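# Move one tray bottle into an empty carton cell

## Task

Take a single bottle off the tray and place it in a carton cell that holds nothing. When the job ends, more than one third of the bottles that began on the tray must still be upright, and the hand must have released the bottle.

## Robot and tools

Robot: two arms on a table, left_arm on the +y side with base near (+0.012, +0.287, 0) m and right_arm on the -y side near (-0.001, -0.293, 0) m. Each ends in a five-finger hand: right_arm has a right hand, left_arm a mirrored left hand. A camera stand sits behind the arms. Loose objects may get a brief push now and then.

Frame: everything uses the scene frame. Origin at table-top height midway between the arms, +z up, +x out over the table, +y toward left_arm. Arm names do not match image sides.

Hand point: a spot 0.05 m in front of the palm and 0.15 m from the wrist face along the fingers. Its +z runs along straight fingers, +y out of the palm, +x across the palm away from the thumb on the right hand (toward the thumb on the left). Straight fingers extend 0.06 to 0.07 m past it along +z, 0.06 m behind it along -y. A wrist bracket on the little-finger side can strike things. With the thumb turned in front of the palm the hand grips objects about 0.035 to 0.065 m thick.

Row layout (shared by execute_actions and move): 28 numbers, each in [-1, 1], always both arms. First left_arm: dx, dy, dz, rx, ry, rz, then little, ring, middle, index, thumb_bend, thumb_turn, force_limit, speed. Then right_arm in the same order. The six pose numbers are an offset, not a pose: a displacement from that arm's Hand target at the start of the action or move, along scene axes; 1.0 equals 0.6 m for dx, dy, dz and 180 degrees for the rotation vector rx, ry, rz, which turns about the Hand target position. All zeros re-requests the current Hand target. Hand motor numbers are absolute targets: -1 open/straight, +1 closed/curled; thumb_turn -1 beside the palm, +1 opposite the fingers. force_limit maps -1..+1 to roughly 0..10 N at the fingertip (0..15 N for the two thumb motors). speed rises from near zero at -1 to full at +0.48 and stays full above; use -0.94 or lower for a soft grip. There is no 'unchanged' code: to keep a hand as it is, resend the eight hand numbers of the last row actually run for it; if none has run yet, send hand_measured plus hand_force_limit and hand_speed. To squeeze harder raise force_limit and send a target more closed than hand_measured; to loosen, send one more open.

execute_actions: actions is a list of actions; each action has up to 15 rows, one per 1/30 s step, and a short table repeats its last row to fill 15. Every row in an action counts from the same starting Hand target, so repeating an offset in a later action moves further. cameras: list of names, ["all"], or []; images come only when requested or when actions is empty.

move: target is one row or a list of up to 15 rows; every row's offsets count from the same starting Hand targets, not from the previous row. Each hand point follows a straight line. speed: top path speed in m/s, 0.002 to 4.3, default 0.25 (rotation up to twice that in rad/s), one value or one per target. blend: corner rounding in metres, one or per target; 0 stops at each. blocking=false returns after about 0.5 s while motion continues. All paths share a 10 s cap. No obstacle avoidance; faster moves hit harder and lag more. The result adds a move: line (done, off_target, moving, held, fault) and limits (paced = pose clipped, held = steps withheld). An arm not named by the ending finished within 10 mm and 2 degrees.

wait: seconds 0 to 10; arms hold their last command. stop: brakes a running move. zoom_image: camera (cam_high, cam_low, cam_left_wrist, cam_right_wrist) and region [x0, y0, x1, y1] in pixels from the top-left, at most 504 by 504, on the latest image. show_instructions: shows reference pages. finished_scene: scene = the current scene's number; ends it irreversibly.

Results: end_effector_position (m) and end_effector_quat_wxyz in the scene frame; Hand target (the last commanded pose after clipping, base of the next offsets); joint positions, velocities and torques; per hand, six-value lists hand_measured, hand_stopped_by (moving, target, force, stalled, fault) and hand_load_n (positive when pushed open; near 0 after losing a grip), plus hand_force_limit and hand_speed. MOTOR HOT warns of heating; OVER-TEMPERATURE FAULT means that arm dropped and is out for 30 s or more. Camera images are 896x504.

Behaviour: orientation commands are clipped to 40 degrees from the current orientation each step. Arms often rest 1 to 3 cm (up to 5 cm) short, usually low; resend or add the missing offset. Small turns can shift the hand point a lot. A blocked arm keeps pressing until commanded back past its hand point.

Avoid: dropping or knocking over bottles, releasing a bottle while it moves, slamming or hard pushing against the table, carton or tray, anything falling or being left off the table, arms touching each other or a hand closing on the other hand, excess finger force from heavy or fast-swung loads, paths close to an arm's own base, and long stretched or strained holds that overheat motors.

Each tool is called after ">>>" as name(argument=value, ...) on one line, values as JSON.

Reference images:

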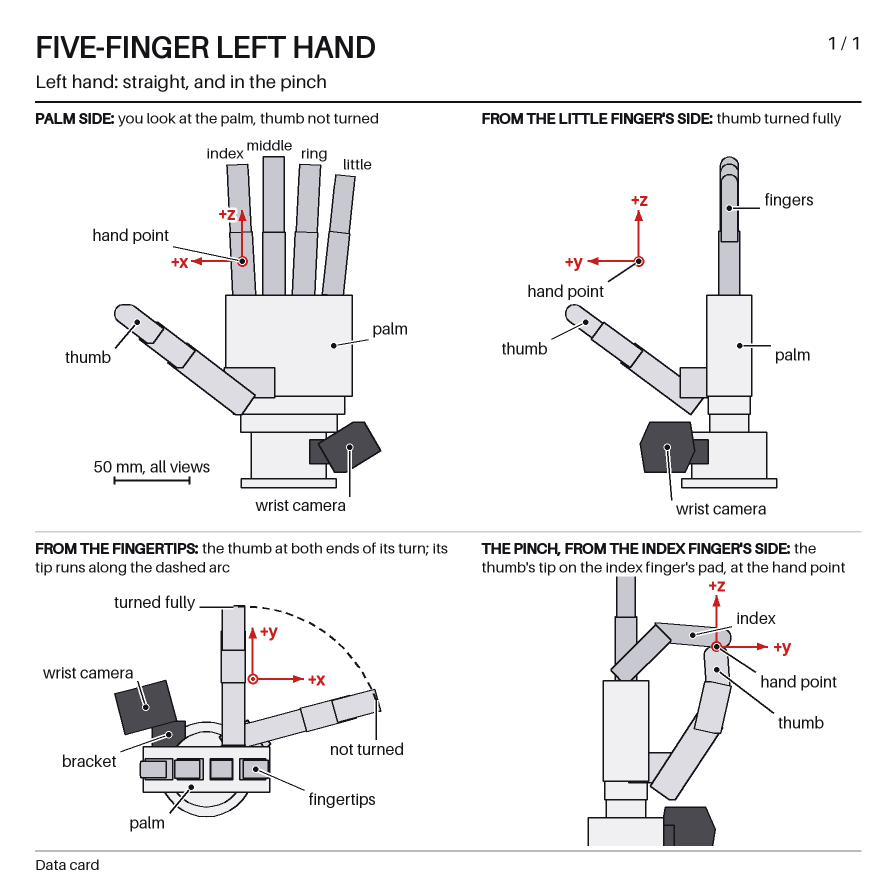

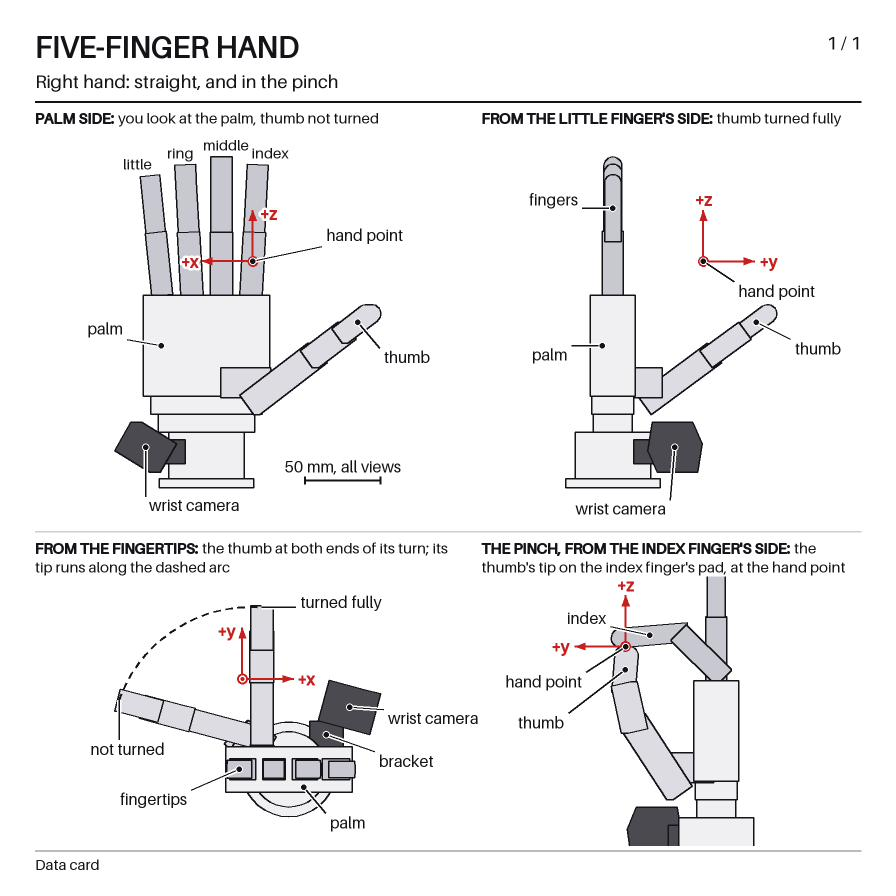

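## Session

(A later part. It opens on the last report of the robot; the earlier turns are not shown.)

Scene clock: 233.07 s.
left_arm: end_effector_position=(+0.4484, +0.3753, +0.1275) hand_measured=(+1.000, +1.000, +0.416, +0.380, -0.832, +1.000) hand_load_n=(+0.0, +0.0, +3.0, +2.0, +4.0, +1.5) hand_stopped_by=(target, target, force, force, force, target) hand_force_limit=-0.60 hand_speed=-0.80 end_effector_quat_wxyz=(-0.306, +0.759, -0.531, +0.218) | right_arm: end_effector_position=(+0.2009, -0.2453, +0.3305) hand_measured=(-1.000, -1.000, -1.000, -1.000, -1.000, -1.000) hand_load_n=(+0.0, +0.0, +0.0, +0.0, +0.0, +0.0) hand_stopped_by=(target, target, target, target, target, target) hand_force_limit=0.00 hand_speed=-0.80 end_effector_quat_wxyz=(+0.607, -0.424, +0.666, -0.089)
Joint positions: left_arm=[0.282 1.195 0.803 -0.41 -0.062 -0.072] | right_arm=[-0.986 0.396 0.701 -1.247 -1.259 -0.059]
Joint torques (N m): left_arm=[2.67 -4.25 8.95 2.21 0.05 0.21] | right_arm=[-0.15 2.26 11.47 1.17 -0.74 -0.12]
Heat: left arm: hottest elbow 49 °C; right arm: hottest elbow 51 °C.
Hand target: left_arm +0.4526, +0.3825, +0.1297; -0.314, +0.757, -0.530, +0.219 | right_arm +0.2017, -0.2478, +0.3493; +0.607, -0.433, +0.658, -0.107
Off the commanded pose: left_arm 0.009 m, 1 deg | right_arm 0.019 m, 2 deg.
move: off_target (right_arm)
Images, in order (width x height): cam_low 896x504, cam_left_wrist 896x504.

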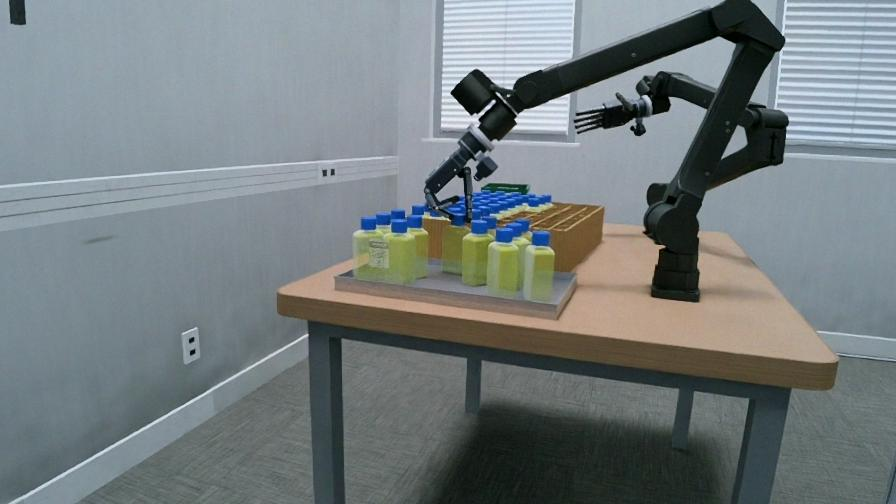

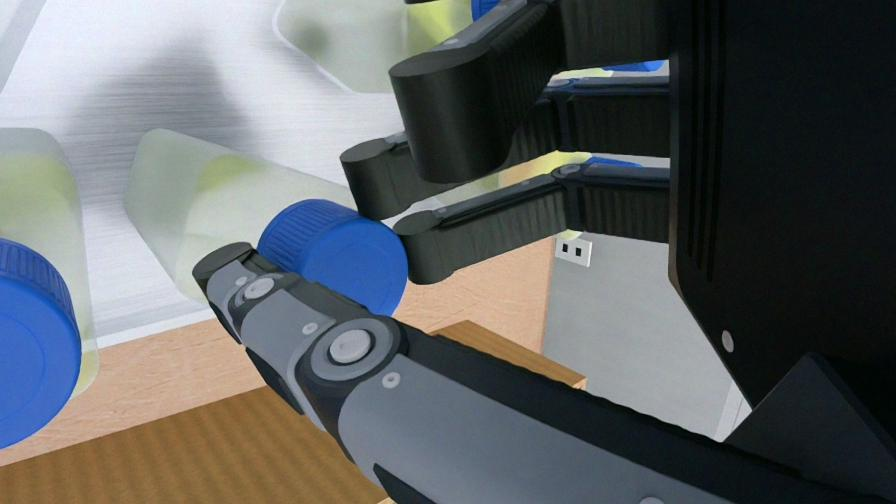

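>>> move(target=[[0,0,0,0,0,0,1,1,0.75,0.75,-0.25,1,-0.1,-0.9,0,0,0,0,0,0,-1,-1,-1,-1,-1,-1,0,-0.8],[0.03,0.003,0.06,0,0,0,1,1,0.75,0.75,-0.25,1,-0.1,-0.9,0,0,0,0,0,0,-1,-1,-1,-1,-1,-1,0,-0.8],[0.03,0.003,0.2,0,0,0,1,1,0.75,0.75,-0.25,1,-0.1,-0.9,0,0,0,0,0,0,-1,-1,-1,-1,-1,-1,0,-0.8]], speed=0.1, blend=[0,0.02,0], cameras=["cam_high","cam_low","cam_left_wrist"])

>>> zoom_image(camera="cam_low", region=[420, 120, 510, 290])

>>> zoom_image(camera="cam_high", region=[550, 220, 650, 320])

Scene clock: 244.63 s.
left_arm: end_effector_position=(+0.4547, +0.3772, +0.2102) hand_measured=(+1.000, +1.000, +0.442, +0.396, -0.830, +1.000) hand_load_n=(+0.0, +0.0, +3.0, +3.5, +7.5, +1.5) hand_stopped_by=(target, target, force, force, force, target) hand_force_limit=-0.10 hand_speed=-0.90 end_effector_quat_wxyz=(-0.285, +0.768, -0.538, +0.199) | right_arm: end_effector_position=(+0.2009, -0.2453, +0.3305) hand_measured=(-1.000, -1.000, -1.000, -1.000, -1.000, -1.000) hand_load_n=(+0.0, +0.0, +0.0, +0.0, +0.0, -0.5) hand_stopped_by=(target, target, target, target, target, target) hand_force_limit=0.00 hand_speed=-0.80 end_effector_quat_wxyz=(+0.607, -0.424, +0.666, -0.089)
Joint positions: left_arm=[0.282 1.185 1.044 -0.723 -0.064 -0.072] | right_arm=[-0.986 0.396 0.701 -1.247 -1.259 -0.059]
Joint torques (N m): left_arm=[2.26 -6.65 13.86 1.54 -0.15 0.07] | right_arm=[-0.15 2.2 11.47 1.16 -0.74 -0.11]
Heat: left arm: hottest elbow 49 °C; right arm: hottest elbow 52 °C.
Hand target: left_arm +0.4705, +0.3843, +0.2497; -0.314, +0.757, -0.530, +0.219 | right_arm +0.2017, -0.2478, +0.3493; +0.607, -0.433, +0.658, -0.107
Off the commanded pose: left_arm 0.043 m, 4 deg | right_arm 0.019 m, 2 deg.
move: off_target (left_arm, right_arm)
Images, in order (width x height): cam_high 896x504, cam_low 896x504, cam_left_wrist 896x504.

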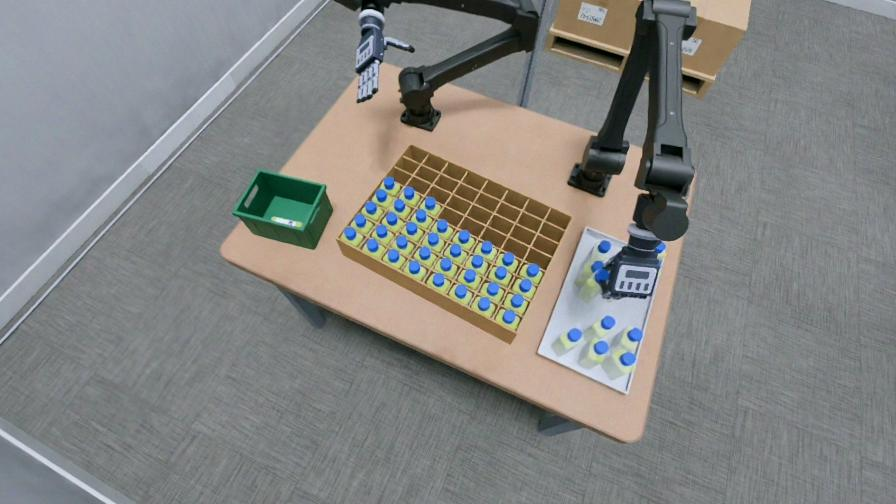

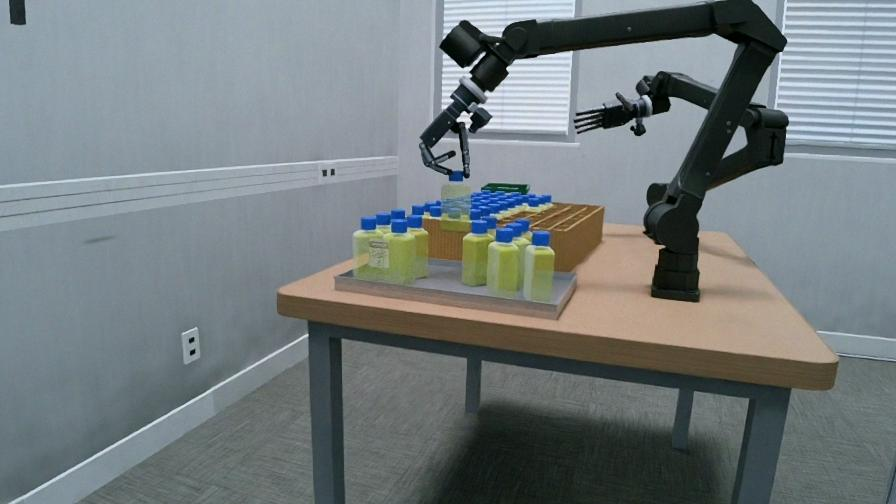

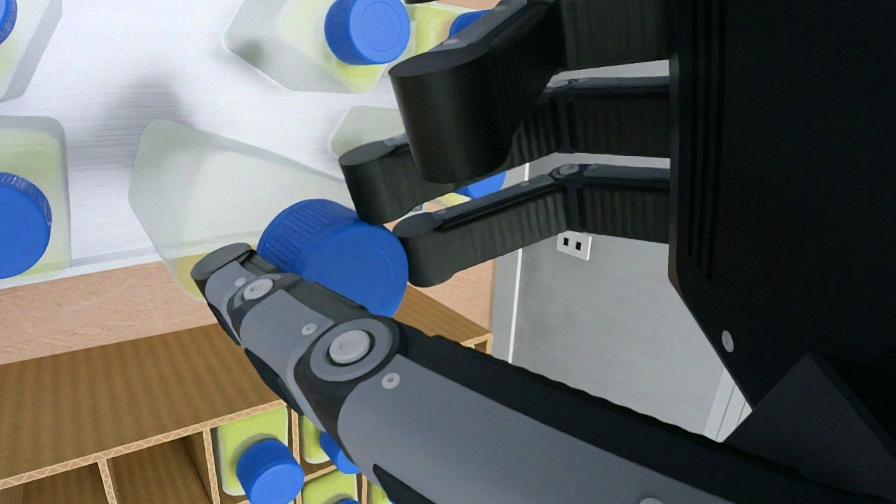

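Scaled by 2.965 from the camera's 896x504 image, which has a finer 1280x720 frame.

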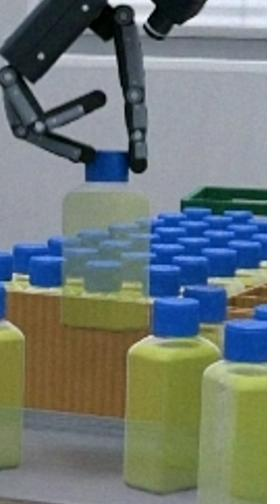

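Scaled by 5.040 from the camera's 896x504 image, which has a finer 1280x720 frame.

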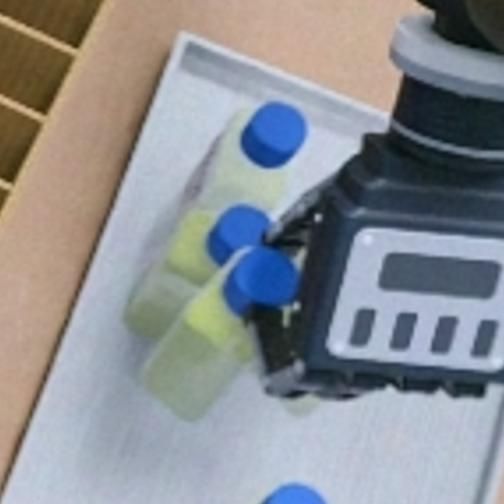

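>>> move(target=[[0.0,0.0,0.11,0,0,0,1,1,0.75,0.75,-0.25,1,-0.1,-0.9,0,0,0,0,0,0,-1,-1,-1,-1,-1,-1,0,-0.8],[-0.2775,-0.270,0.095,0,0,-0.397,1,1,0.75,0.75,-0.25,1,-0.1,-0.9,0,0,0,0,0,0,-1,-1,-1,-1,-1,-1,0,-0.8]], speed=0.22, blend=[0.02,0], cameras=["cam_high","cam_low","cam_left_wrist"])

>>> zoom_image(camera="cam_high", region=[520, 160, 600, 250])

>>> zoom_image(camera="cam_low", region=[500, 100, 620, 270])

>>> zoom_image(camera="cam_left_wrist", region=[0, 60, 440, 360])

Scene clock: 265.50 s.
left_arm: end_effector_position=(+0.3056, +0.2267, +0.2963) hand_measured=(+1.000, +1.000, +0.442, +0.396, -0.830, +1.000) hand_load_n=(+0.0, +0.0, +3.0, +3.5, +7.5, +1.5) hand_stopped_by=(target, target, force, force, force, target) hand_force_limit=-0.10 hand_speed=-0.90 end_effector_quat_wxyz=(+0.117, -0.321, +0.870, -0.356) | right_arm: end_effector_position=(+0.2009, -0.2453, +0.3305) hand_measured=(-1.000, -1.000, -1.000, -1.000, -1.000, -1.000) hand_load_n=(+0.0, +0.0, +0.0, +0.0, +0.0, -0.5) hand_stopped_by=(target, target, target, target, target, target) hand_force_limit=0.00 hand_speed=-0.80 end_effector_quat_wxyz=(+0.607, -0.424, +0.666, -0.089)
Joint positions: left_arm=[0.156 0.946 1.119 -1.281 0.636 0.836] | right_arm=[-0.986 0.396 0.701 -1.247 -1.259 -0.059]
Joint torques (N m): left_arm=[0.85 -2.67 9.77 1.05 0.66 0.11] | right_arm=[-0.26 2.32 11.45 1.17 -0.75 -0.12]
Heat: left arm: hottest elbow 54 °C; right arm: hottest elbow 52 °C.
Hand target: left_arm +0.3040, +0.2223, +0.3066; +0.126, -0.305, +0.872, -0.361 | right_arm +0.2017, -0.2478, +0.3493; +0.607, -0.433, +0.658, -0.107
Off the commanded pose: left_arm 0.011 m, 2 deg | right_arm 0.019 m, 2 deg.
move: off_target (left_arm, right_arm)
Images, in order (width x height): cam_high 896x504, cam_low 896x504, cam_left_wrist 896x504.

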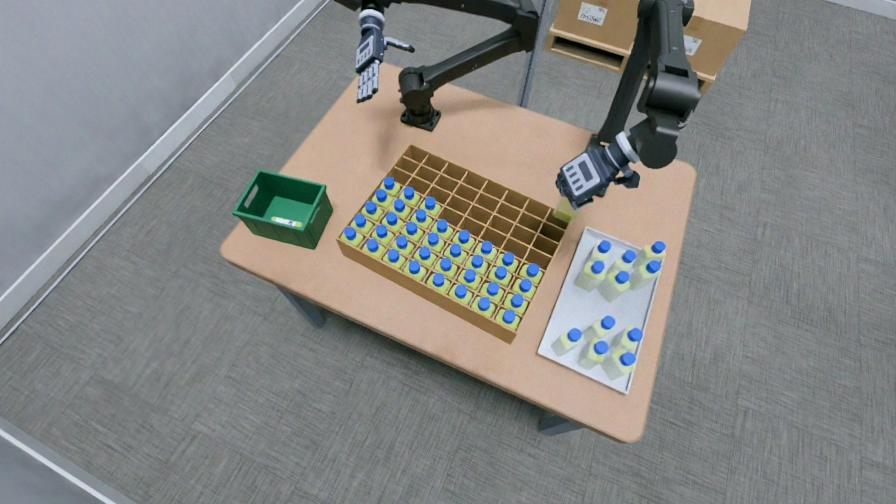

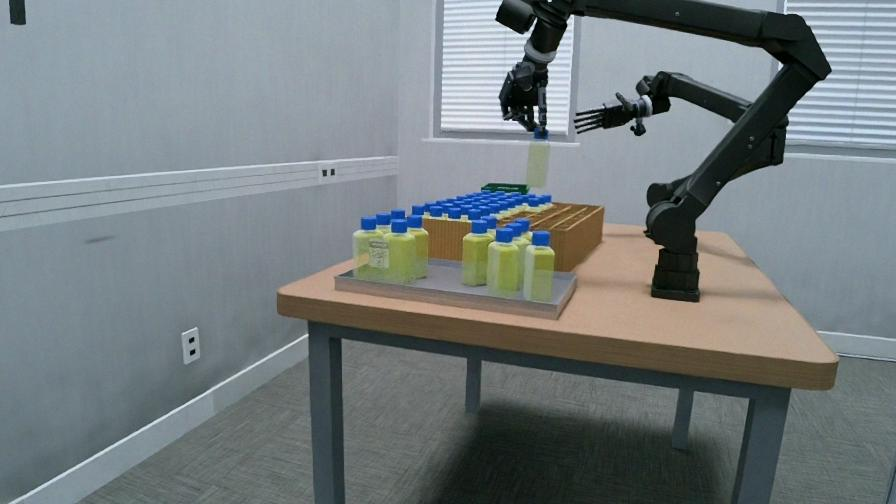

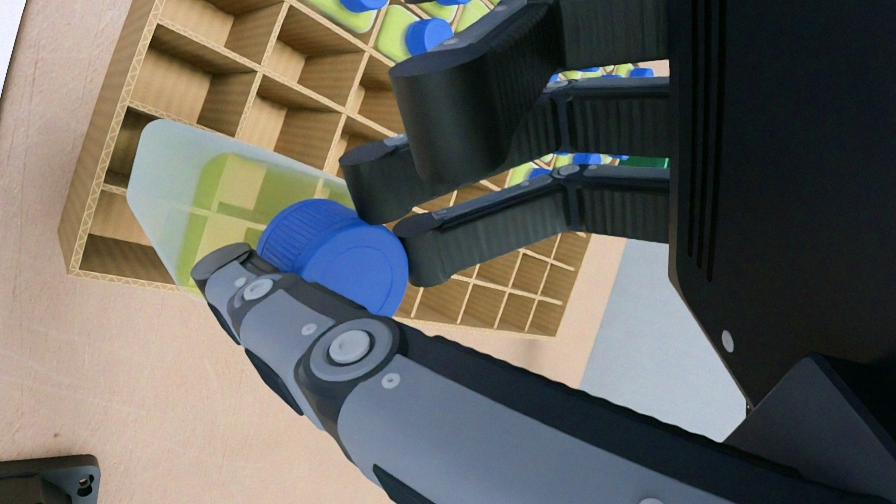

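Scaled by 5.600 from the camera's 896x504 image, which has a finer 1280x720 frame.

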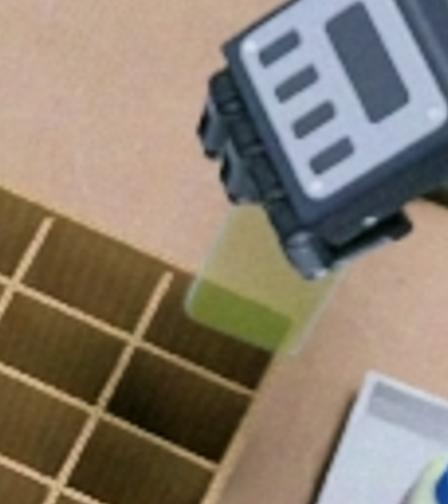

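Scaled by 2.965 from the camera's 896x504 image, which has a finer 1280x720 frame.

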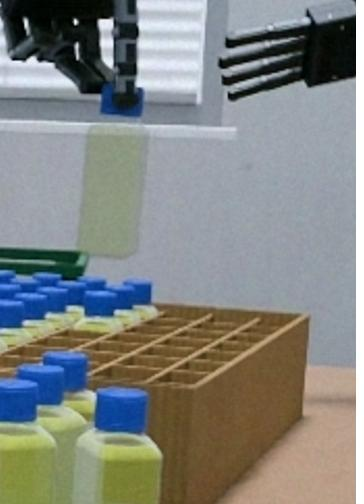

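Scaled by 1.145 from the camera's 896x504 image, which has a finer 1280x720 frame.

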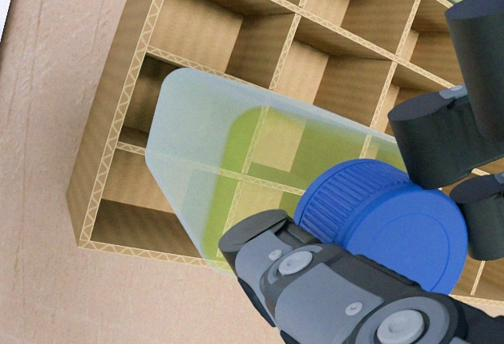

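>>> move(target=[-0.014,-0.0005,-0.155,-0.0138,0.0174,0,1,1,0.75,0.75,-0.25,1,-0.1,-0.9,0,0,0,0,0,0,-1,-1,-1,-1,-1,-1,0,-0.8], speed=0.15, cameras=["cam_high","cam_low","cam_left_wrist"])

>>> zoom_image(camera="cam_high", region=[520, 170, 600, 260])

>>> zoom_image(camera="cam_low", region=[500, 130, 620, 290])

>>> zoom_image(camera="cam_left_wrist", region=[0, 60, 440, 360])

Scene clock: 293.00 s.
left_arm: end_effector_position=(+0.2886, +0.2180, +0.2060) hand_measured=(+1.000, +1.000, +0.442, +0.396, -0.830, +1.000) hand_load_n=(+0.0, +0.0, +3.0, +3.5, +7.5, +1.5) hand_stopped_by=(target, target, force, force, force, target) hand_force_limit=-0.10 hand_speed=-0.90 end_effector_quat_wxyz=(+0.077, -0.323, +0.869, -0.366) | right_arm: end_effector_position=(+0.2009, -0.2453, +0.3305) hand_measured=(-1.000, -1.000, -1.000, -1.000, -1.000, -1.000) hand_load_n=(+0.0, +0.0, +0.0, +0.0, +0.0, +0.0) hand_stopped_by=(target, target, target, target, target, target) hand_force_limit=0.00 hand_speed=-0.80 end_effector_quat_wxyz=(+0.607, -0.424, +0.666, -0.089)
Joint positions: left_arm=[0.157 0.937 0.876 -1.123 0.681 0.849] | right_arm=[-0.986 0.396 0.701 -1.247 -1.259 -0.059]
Joint torques (N m): left_arm=[2.78 -2.2 9.39 1.36 0.68 0.1] | right_arm=[-0.03 2.26 11.44 1.14 -0.75 -0.12]
Heat: left arm: hottest elbow 50 °C; right arm: hottest elbow 52 °C.
Hand target: left_arm +0.2958, +0.2220, +0.2137; +0.096, -0.317, +0.867, -0.372 | right_arm +0.2017, -0.2478, +0.3493; +0.607, -0.433, +0.658, -0.107
Off the commanded pose: left_arm 0.011 m, 2 deg | right_arm 0.019 m, 2 deg.
move: off_target (left_arm, right_arm)
Images, in order (width x height): cam_high 896x504, cam_low 896x504, cam_left_wrist 896x504.

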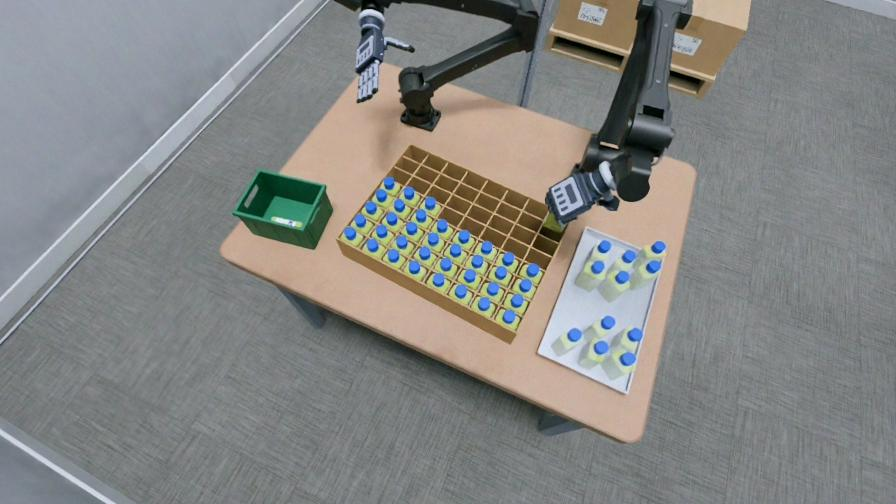

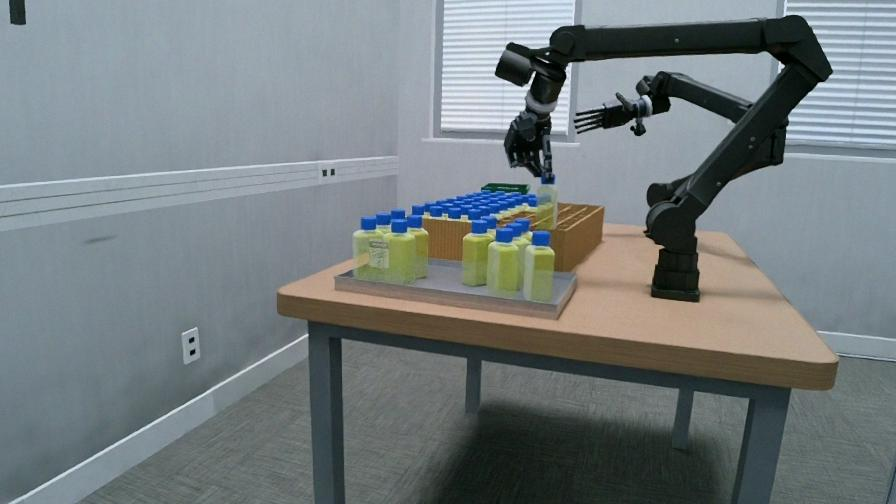

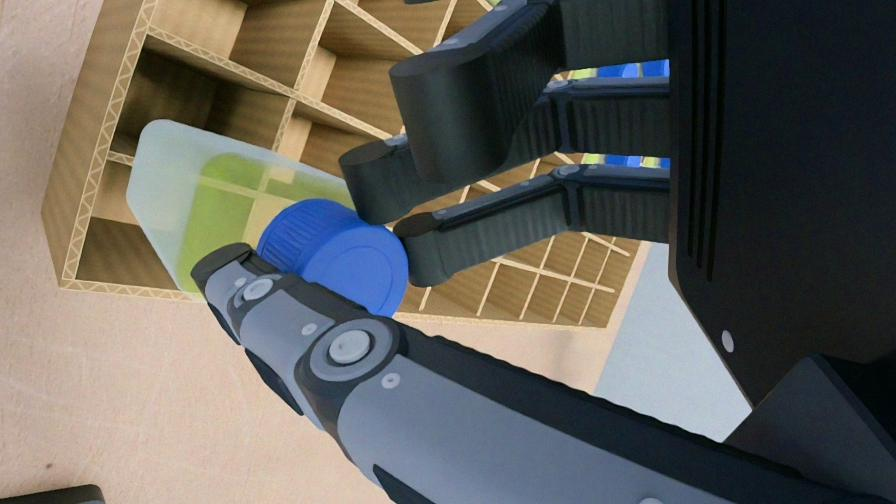

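Scaled by 5.600 from the camera's 896x504 image, which has a finer 1280x720 frame.

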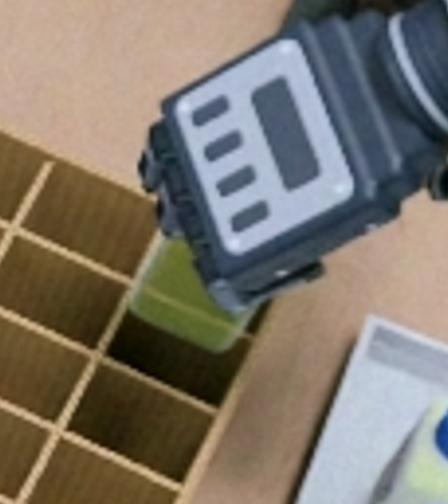

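Scaled by 3.150 from the camera's 896x504 image, which has a finer 1280x720 frame.

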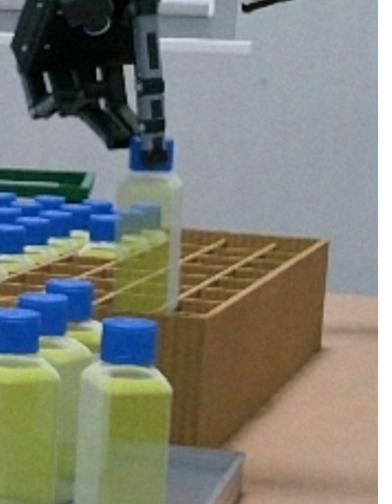

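Scaled by 1.145 from the camera's 896x504 image, which has a finer 1280x720 frame.

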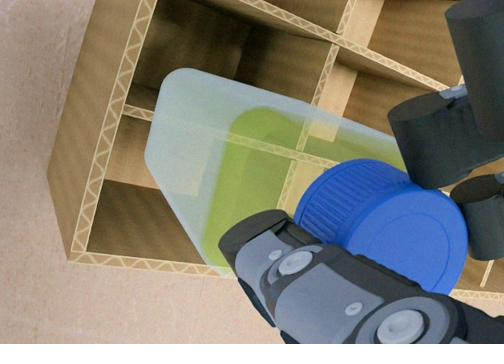

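>>> zoom_image(camera="cam_low", region=[520, 190, 600, 250])

>>> zoom_image(camera="cam_high", region=[530, 200, 580, 250])

Scaled by 6.300 from the camera's 896x504 image, which has a finer 1280x720 frame.

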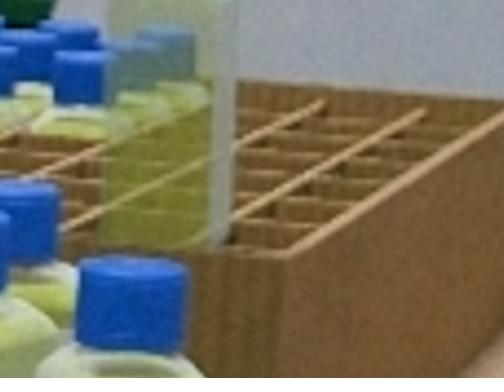

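Scaled by 10.080 from the camera's 896x504 image, which has a finer 1280x720 frame.

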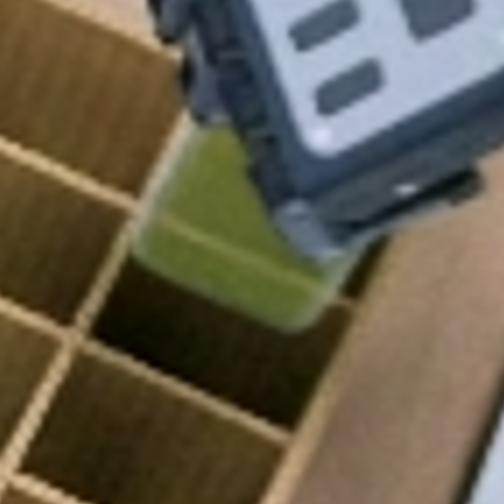

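>>> move(target=[[0.01,0,0.07,0,0,0,1,1,0.75,0.75,-0.25,1,-0.1,-0.9,0,0,0,0,0,0,-1,-1,-1,-1,-1,-1,0,-0.8],[0.042,0.003,0.06,0,0,0,1,1,0.75,0.75,-0.25,1,-0.1,-0.9,0,0,0,0,0,0,-1,-1,-1,-1,-1,-1,0,-0.8]], speed=0.15, blend=[0.01,0], cameras=["cam_high","cam_low","cam_left_wrist"])

>>> zoom_image(camera="cam_low", region=[510, 150, 610, 250])

>>> zoom_image(camera="cam_high", region=[530, 190, 590, 250])

Scene clock: 367.00 s.
left_arm: end_effector_position=(+0.3041, +0.2200, +0.2247) hand_measured=(+1.000, +1.000, +0.442, +0.396, -0.830, +1.000) hand_load_n=(+0.0, +0.0, +2.5, +4.0, +7.5, +1.5) hand_stopped_by=(target, target, force, force, force, target) hand_force_limit=-0.10 hand_speed=-0.90 end_effector_quat_wxyz=(+0.065, -0.328, +0.870, -0.364) | right_arm: end_effector_position=(+0.2009, -0.2453, +0.3305) hand_measured=(-1.000, -1.000, -1.000, -1.000, -1.000, -1.000) hand_load_n=(+0.0, +0.0, +0.0, +0.0, +0.0, -0.5) hand_stopped_by=(target, target, target, target, target, target) hand_force_limit=0.00 hand_speed=-0.80 end_effector_quat_wxyz=(+0.607, -0.424, +0.666, -0.089)
Joint positions: left_arm=[0.157 0.999 0.963 -1.174 0.681 0.849] | right_arm=[-0.986 0.396 0.701 -1.247 -1.259 -0.059]
Joint torques (N m): left_arm=[1.96 -2.32 12.82 1.28 0.6 0.03] | right_arm=[-0.15 2.2 11.48 1.14 -0.76 -0.11]
Heat: left arm: hottest elbow 51 °C; right arm: hottest elbow 53 °C.
Hand target: left_arm +0.3209, +0.2238, +0.2497; +0.096, -0.317, +0.867, -0.372 | right_arm +0.2017, -0.2478, +0.3493; +0.607, -0.433, +0.658, -0.107
Off the commanded pose: left_arm 0.030 m, 4 deg | right_arm 0.019 m, 2 deg.
move: off_target (left_arm, right_arm)
Images, in order (width x height): cam_high 896x504, cam_low 896x504, cam_left_wrist 896x504.

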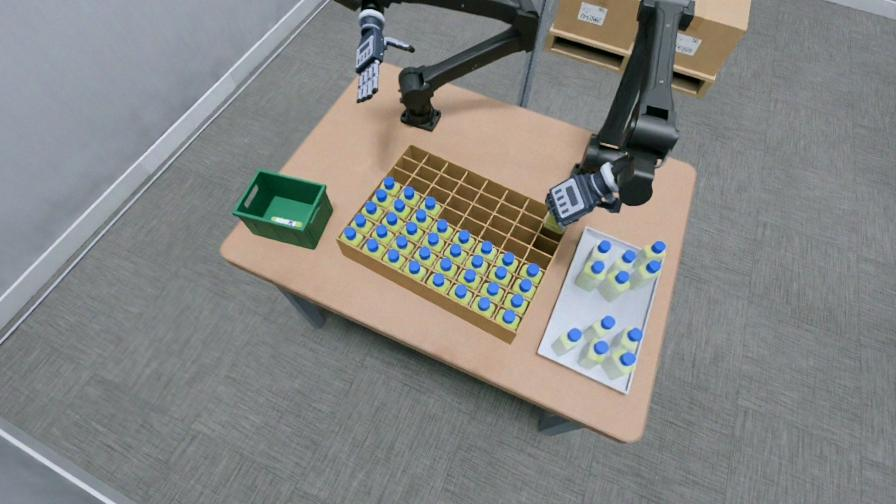

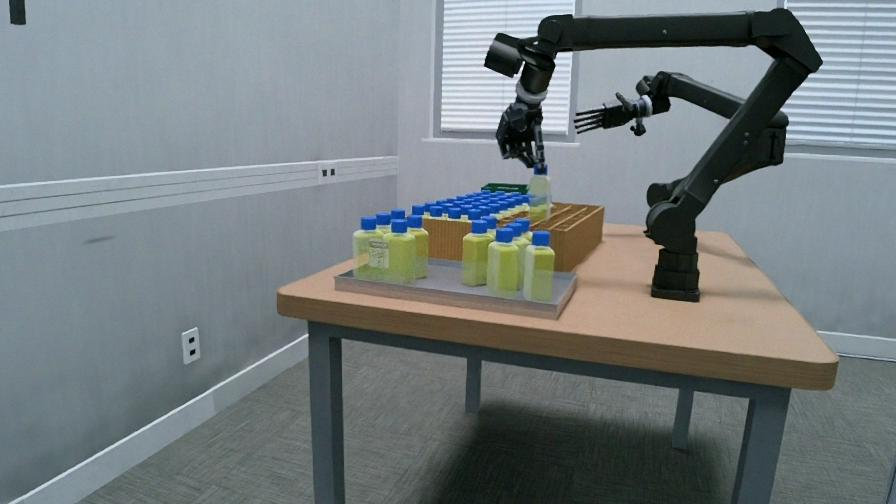

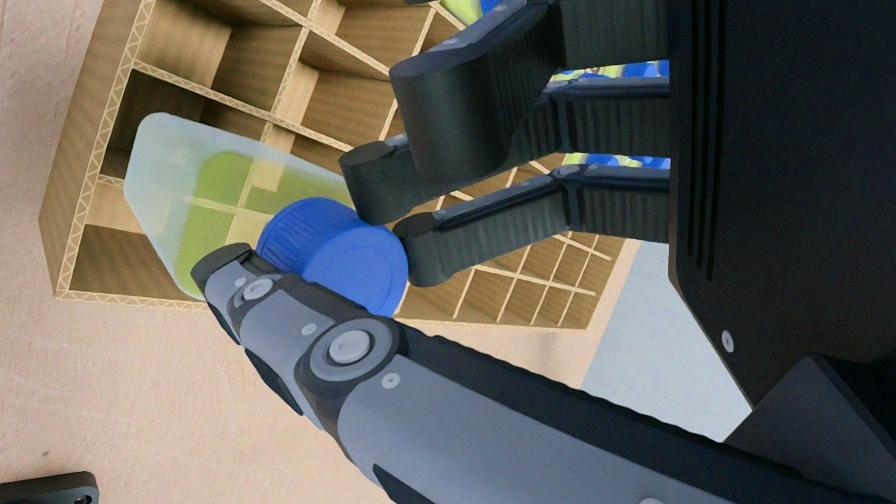

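Scaled by 5.040 from the camera's 896x504 image, which has a finer 1280x720 frame.

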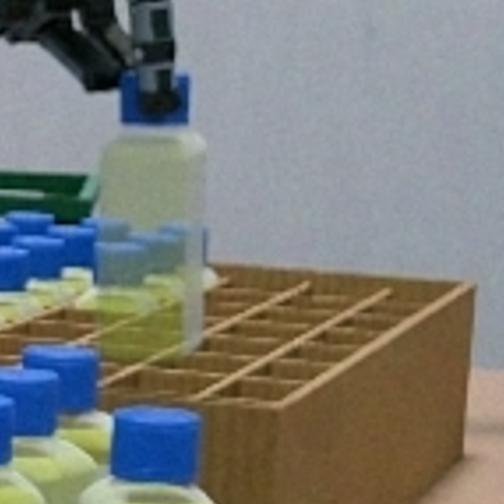

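Scaled by 8.400 from the camera's 896x504 image, which has a finer 1280x720 frame.

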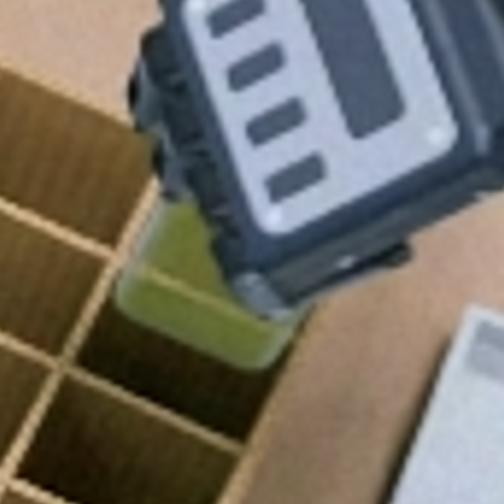

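>>> zoom_image(camera="cam_low", region=[520, 200, 570, 240])

>>> zoom_image(camera="cam_left_wrist", region=[30, 30, 430, 330])

Scaled by 10.080 from the camera's 896x504 image, which has a finer 1280x720 frame.

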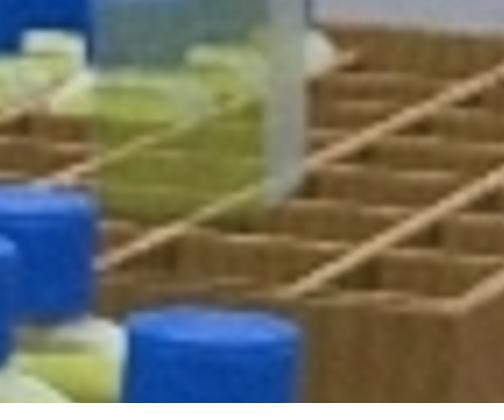

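Scaled by 1.260 from the camera's 896x504 image, which has a finer 1280x720 frame.

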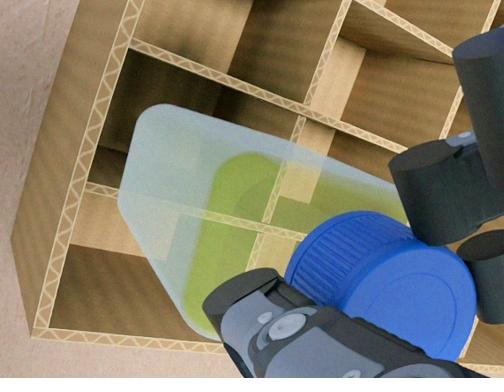

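>>> move(target=[-0.0033,0.0013,-0.0495,-0.0052,0.0065,0,1,1,0.75,0.75,-0.25,1,-0.1,-0.9,0,0,0,0,0,0,-1,-1,-1,-1,-1,-1,0,-0.8], speed=0.1, cameras=["cam_high","cam_low","cam_left_wrist"])

>>> zoom_image(camera="cam_low", region=[515, 180, 575, 240])

>>> zoom_image(camera="cam_high", region=[530, 190, 590, 250])

>>> zoom_image(camera="cam_left_wrist", region=[30, 30, 430, 330])

Scene clock: 503.90 s.
left_arm: end_effector_position=(+0.3109, +0.2205, +0.2131) hand_measured=(+1.000, +1.000, +0.442, +0.396, -0.830, +1.000) hand_load_n=(+0.0, +0.0, +2.5, +3.5, +7.5, +1.5) hand_stopped_by=(target, target, force, force, force, target) hand_force_limit=-0.10 hand_speed=-0.90 end_effector_quat_wxyz=(+0.069, -0.326, +0.867, -0.370) | right_arm: end_effector_position=(+0.2009, -0.2453, +0.3305) hand_measured=(-1.000, -1.000, -1.000, -1.000, -1.000, -1.000) hand_load_n=(+0.0, +0.0, -0.5, +0.0, +0.0, +0.0) hand_stopped_by=(target, target, target, target, target, target) hand_force_limit=0.00 hand_speed=-0.80 end_effector_quat_wxyz=(+0.607, -0.424, +0.666, -0.089)
Joint positions: left_arm=[0.163 1.013 0.937 -1.125 0.694 0.85] | right_arm=[-0.986 0.396 0.701 -1.247 -1.259 -0.059]
Joint torques (N m): left_arm=[2.32 -2.37 9.66 1.58 0.73 0.09] | right_arm=[-0.32 2.49 11.47 1.13 -0.74 -0.12]
Heat: left arm: hottest elbow 56 °C; right arm: hottest elbow 54 °C.
Hand target: left_arm +0.3189, +0.2246, +0.2200; +0.085, -0.322, +0.865, -0.375 | right_arm +0.2017, -0.2478, +0.3493; +0.607, -0.433, +0.658, -0.107
Off the commanded pose: left_arm 0.011 m, 2 deg | right_arm 0.019 m, 2 deg.
move: off_target (left_arm, right_arm)
Images, in order (width x height): cam_high 896x504, cam_low 896x504, cam_left_wrist 896x504.

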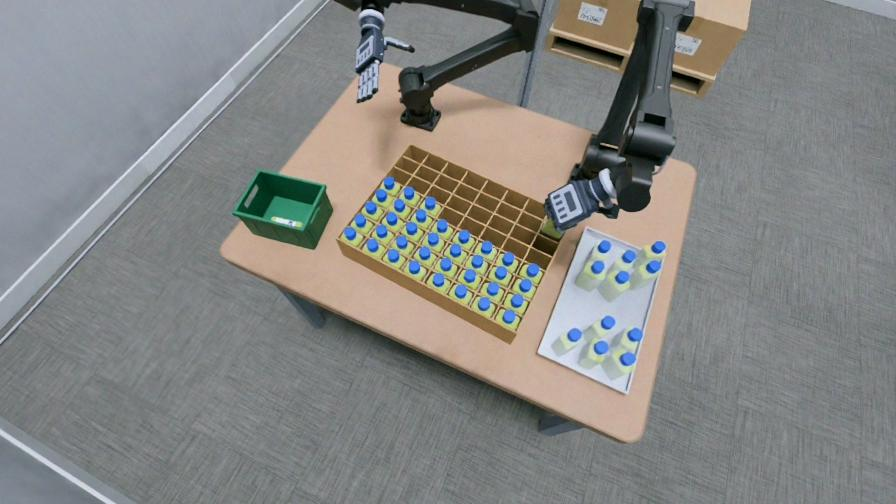

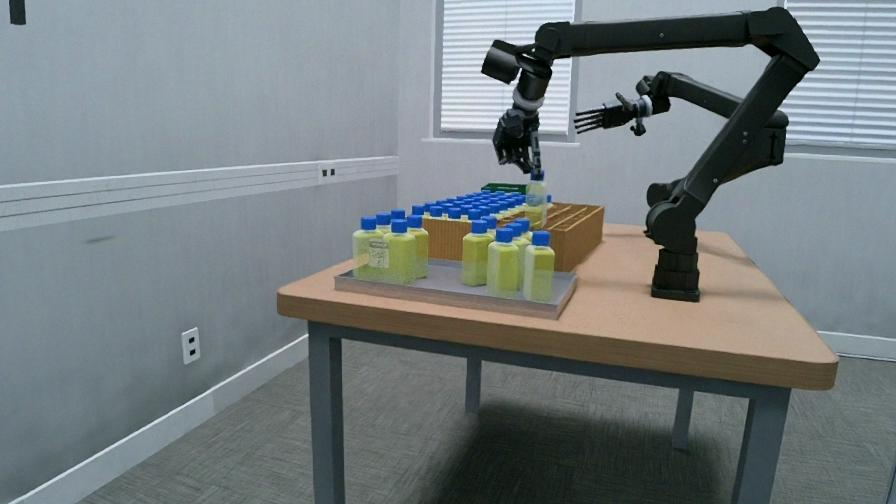

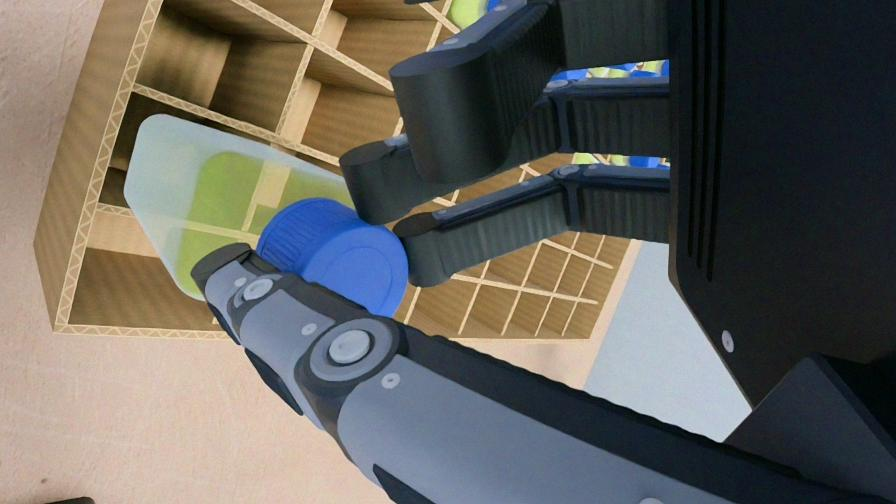

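Scaled by 8.400 from the camera's 896x504 image, which has a finer 1280x720 frame.

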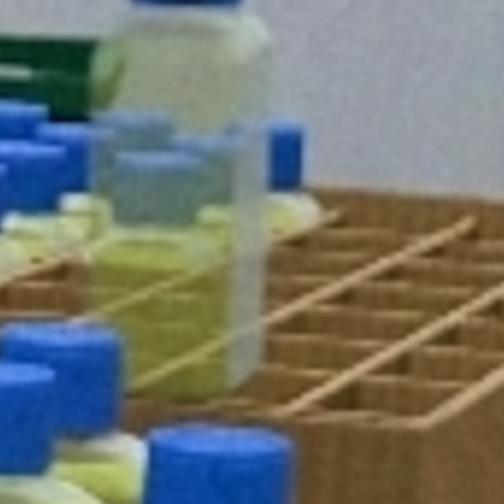

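Scaled by 8.400 from the camera's 896x504 image, which has a finer 1280x720 frame.

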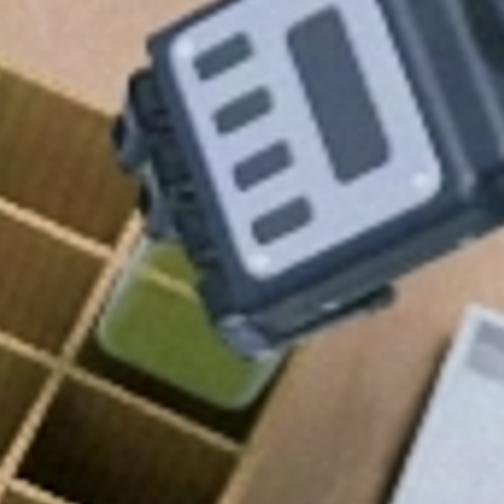

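Scaled by 1.260 from the camera's 896x504 image, which has a finer 1280x720 frame.

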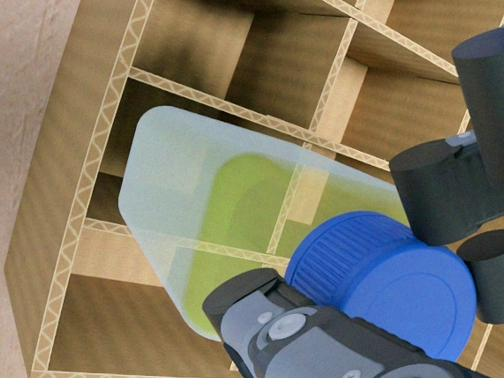

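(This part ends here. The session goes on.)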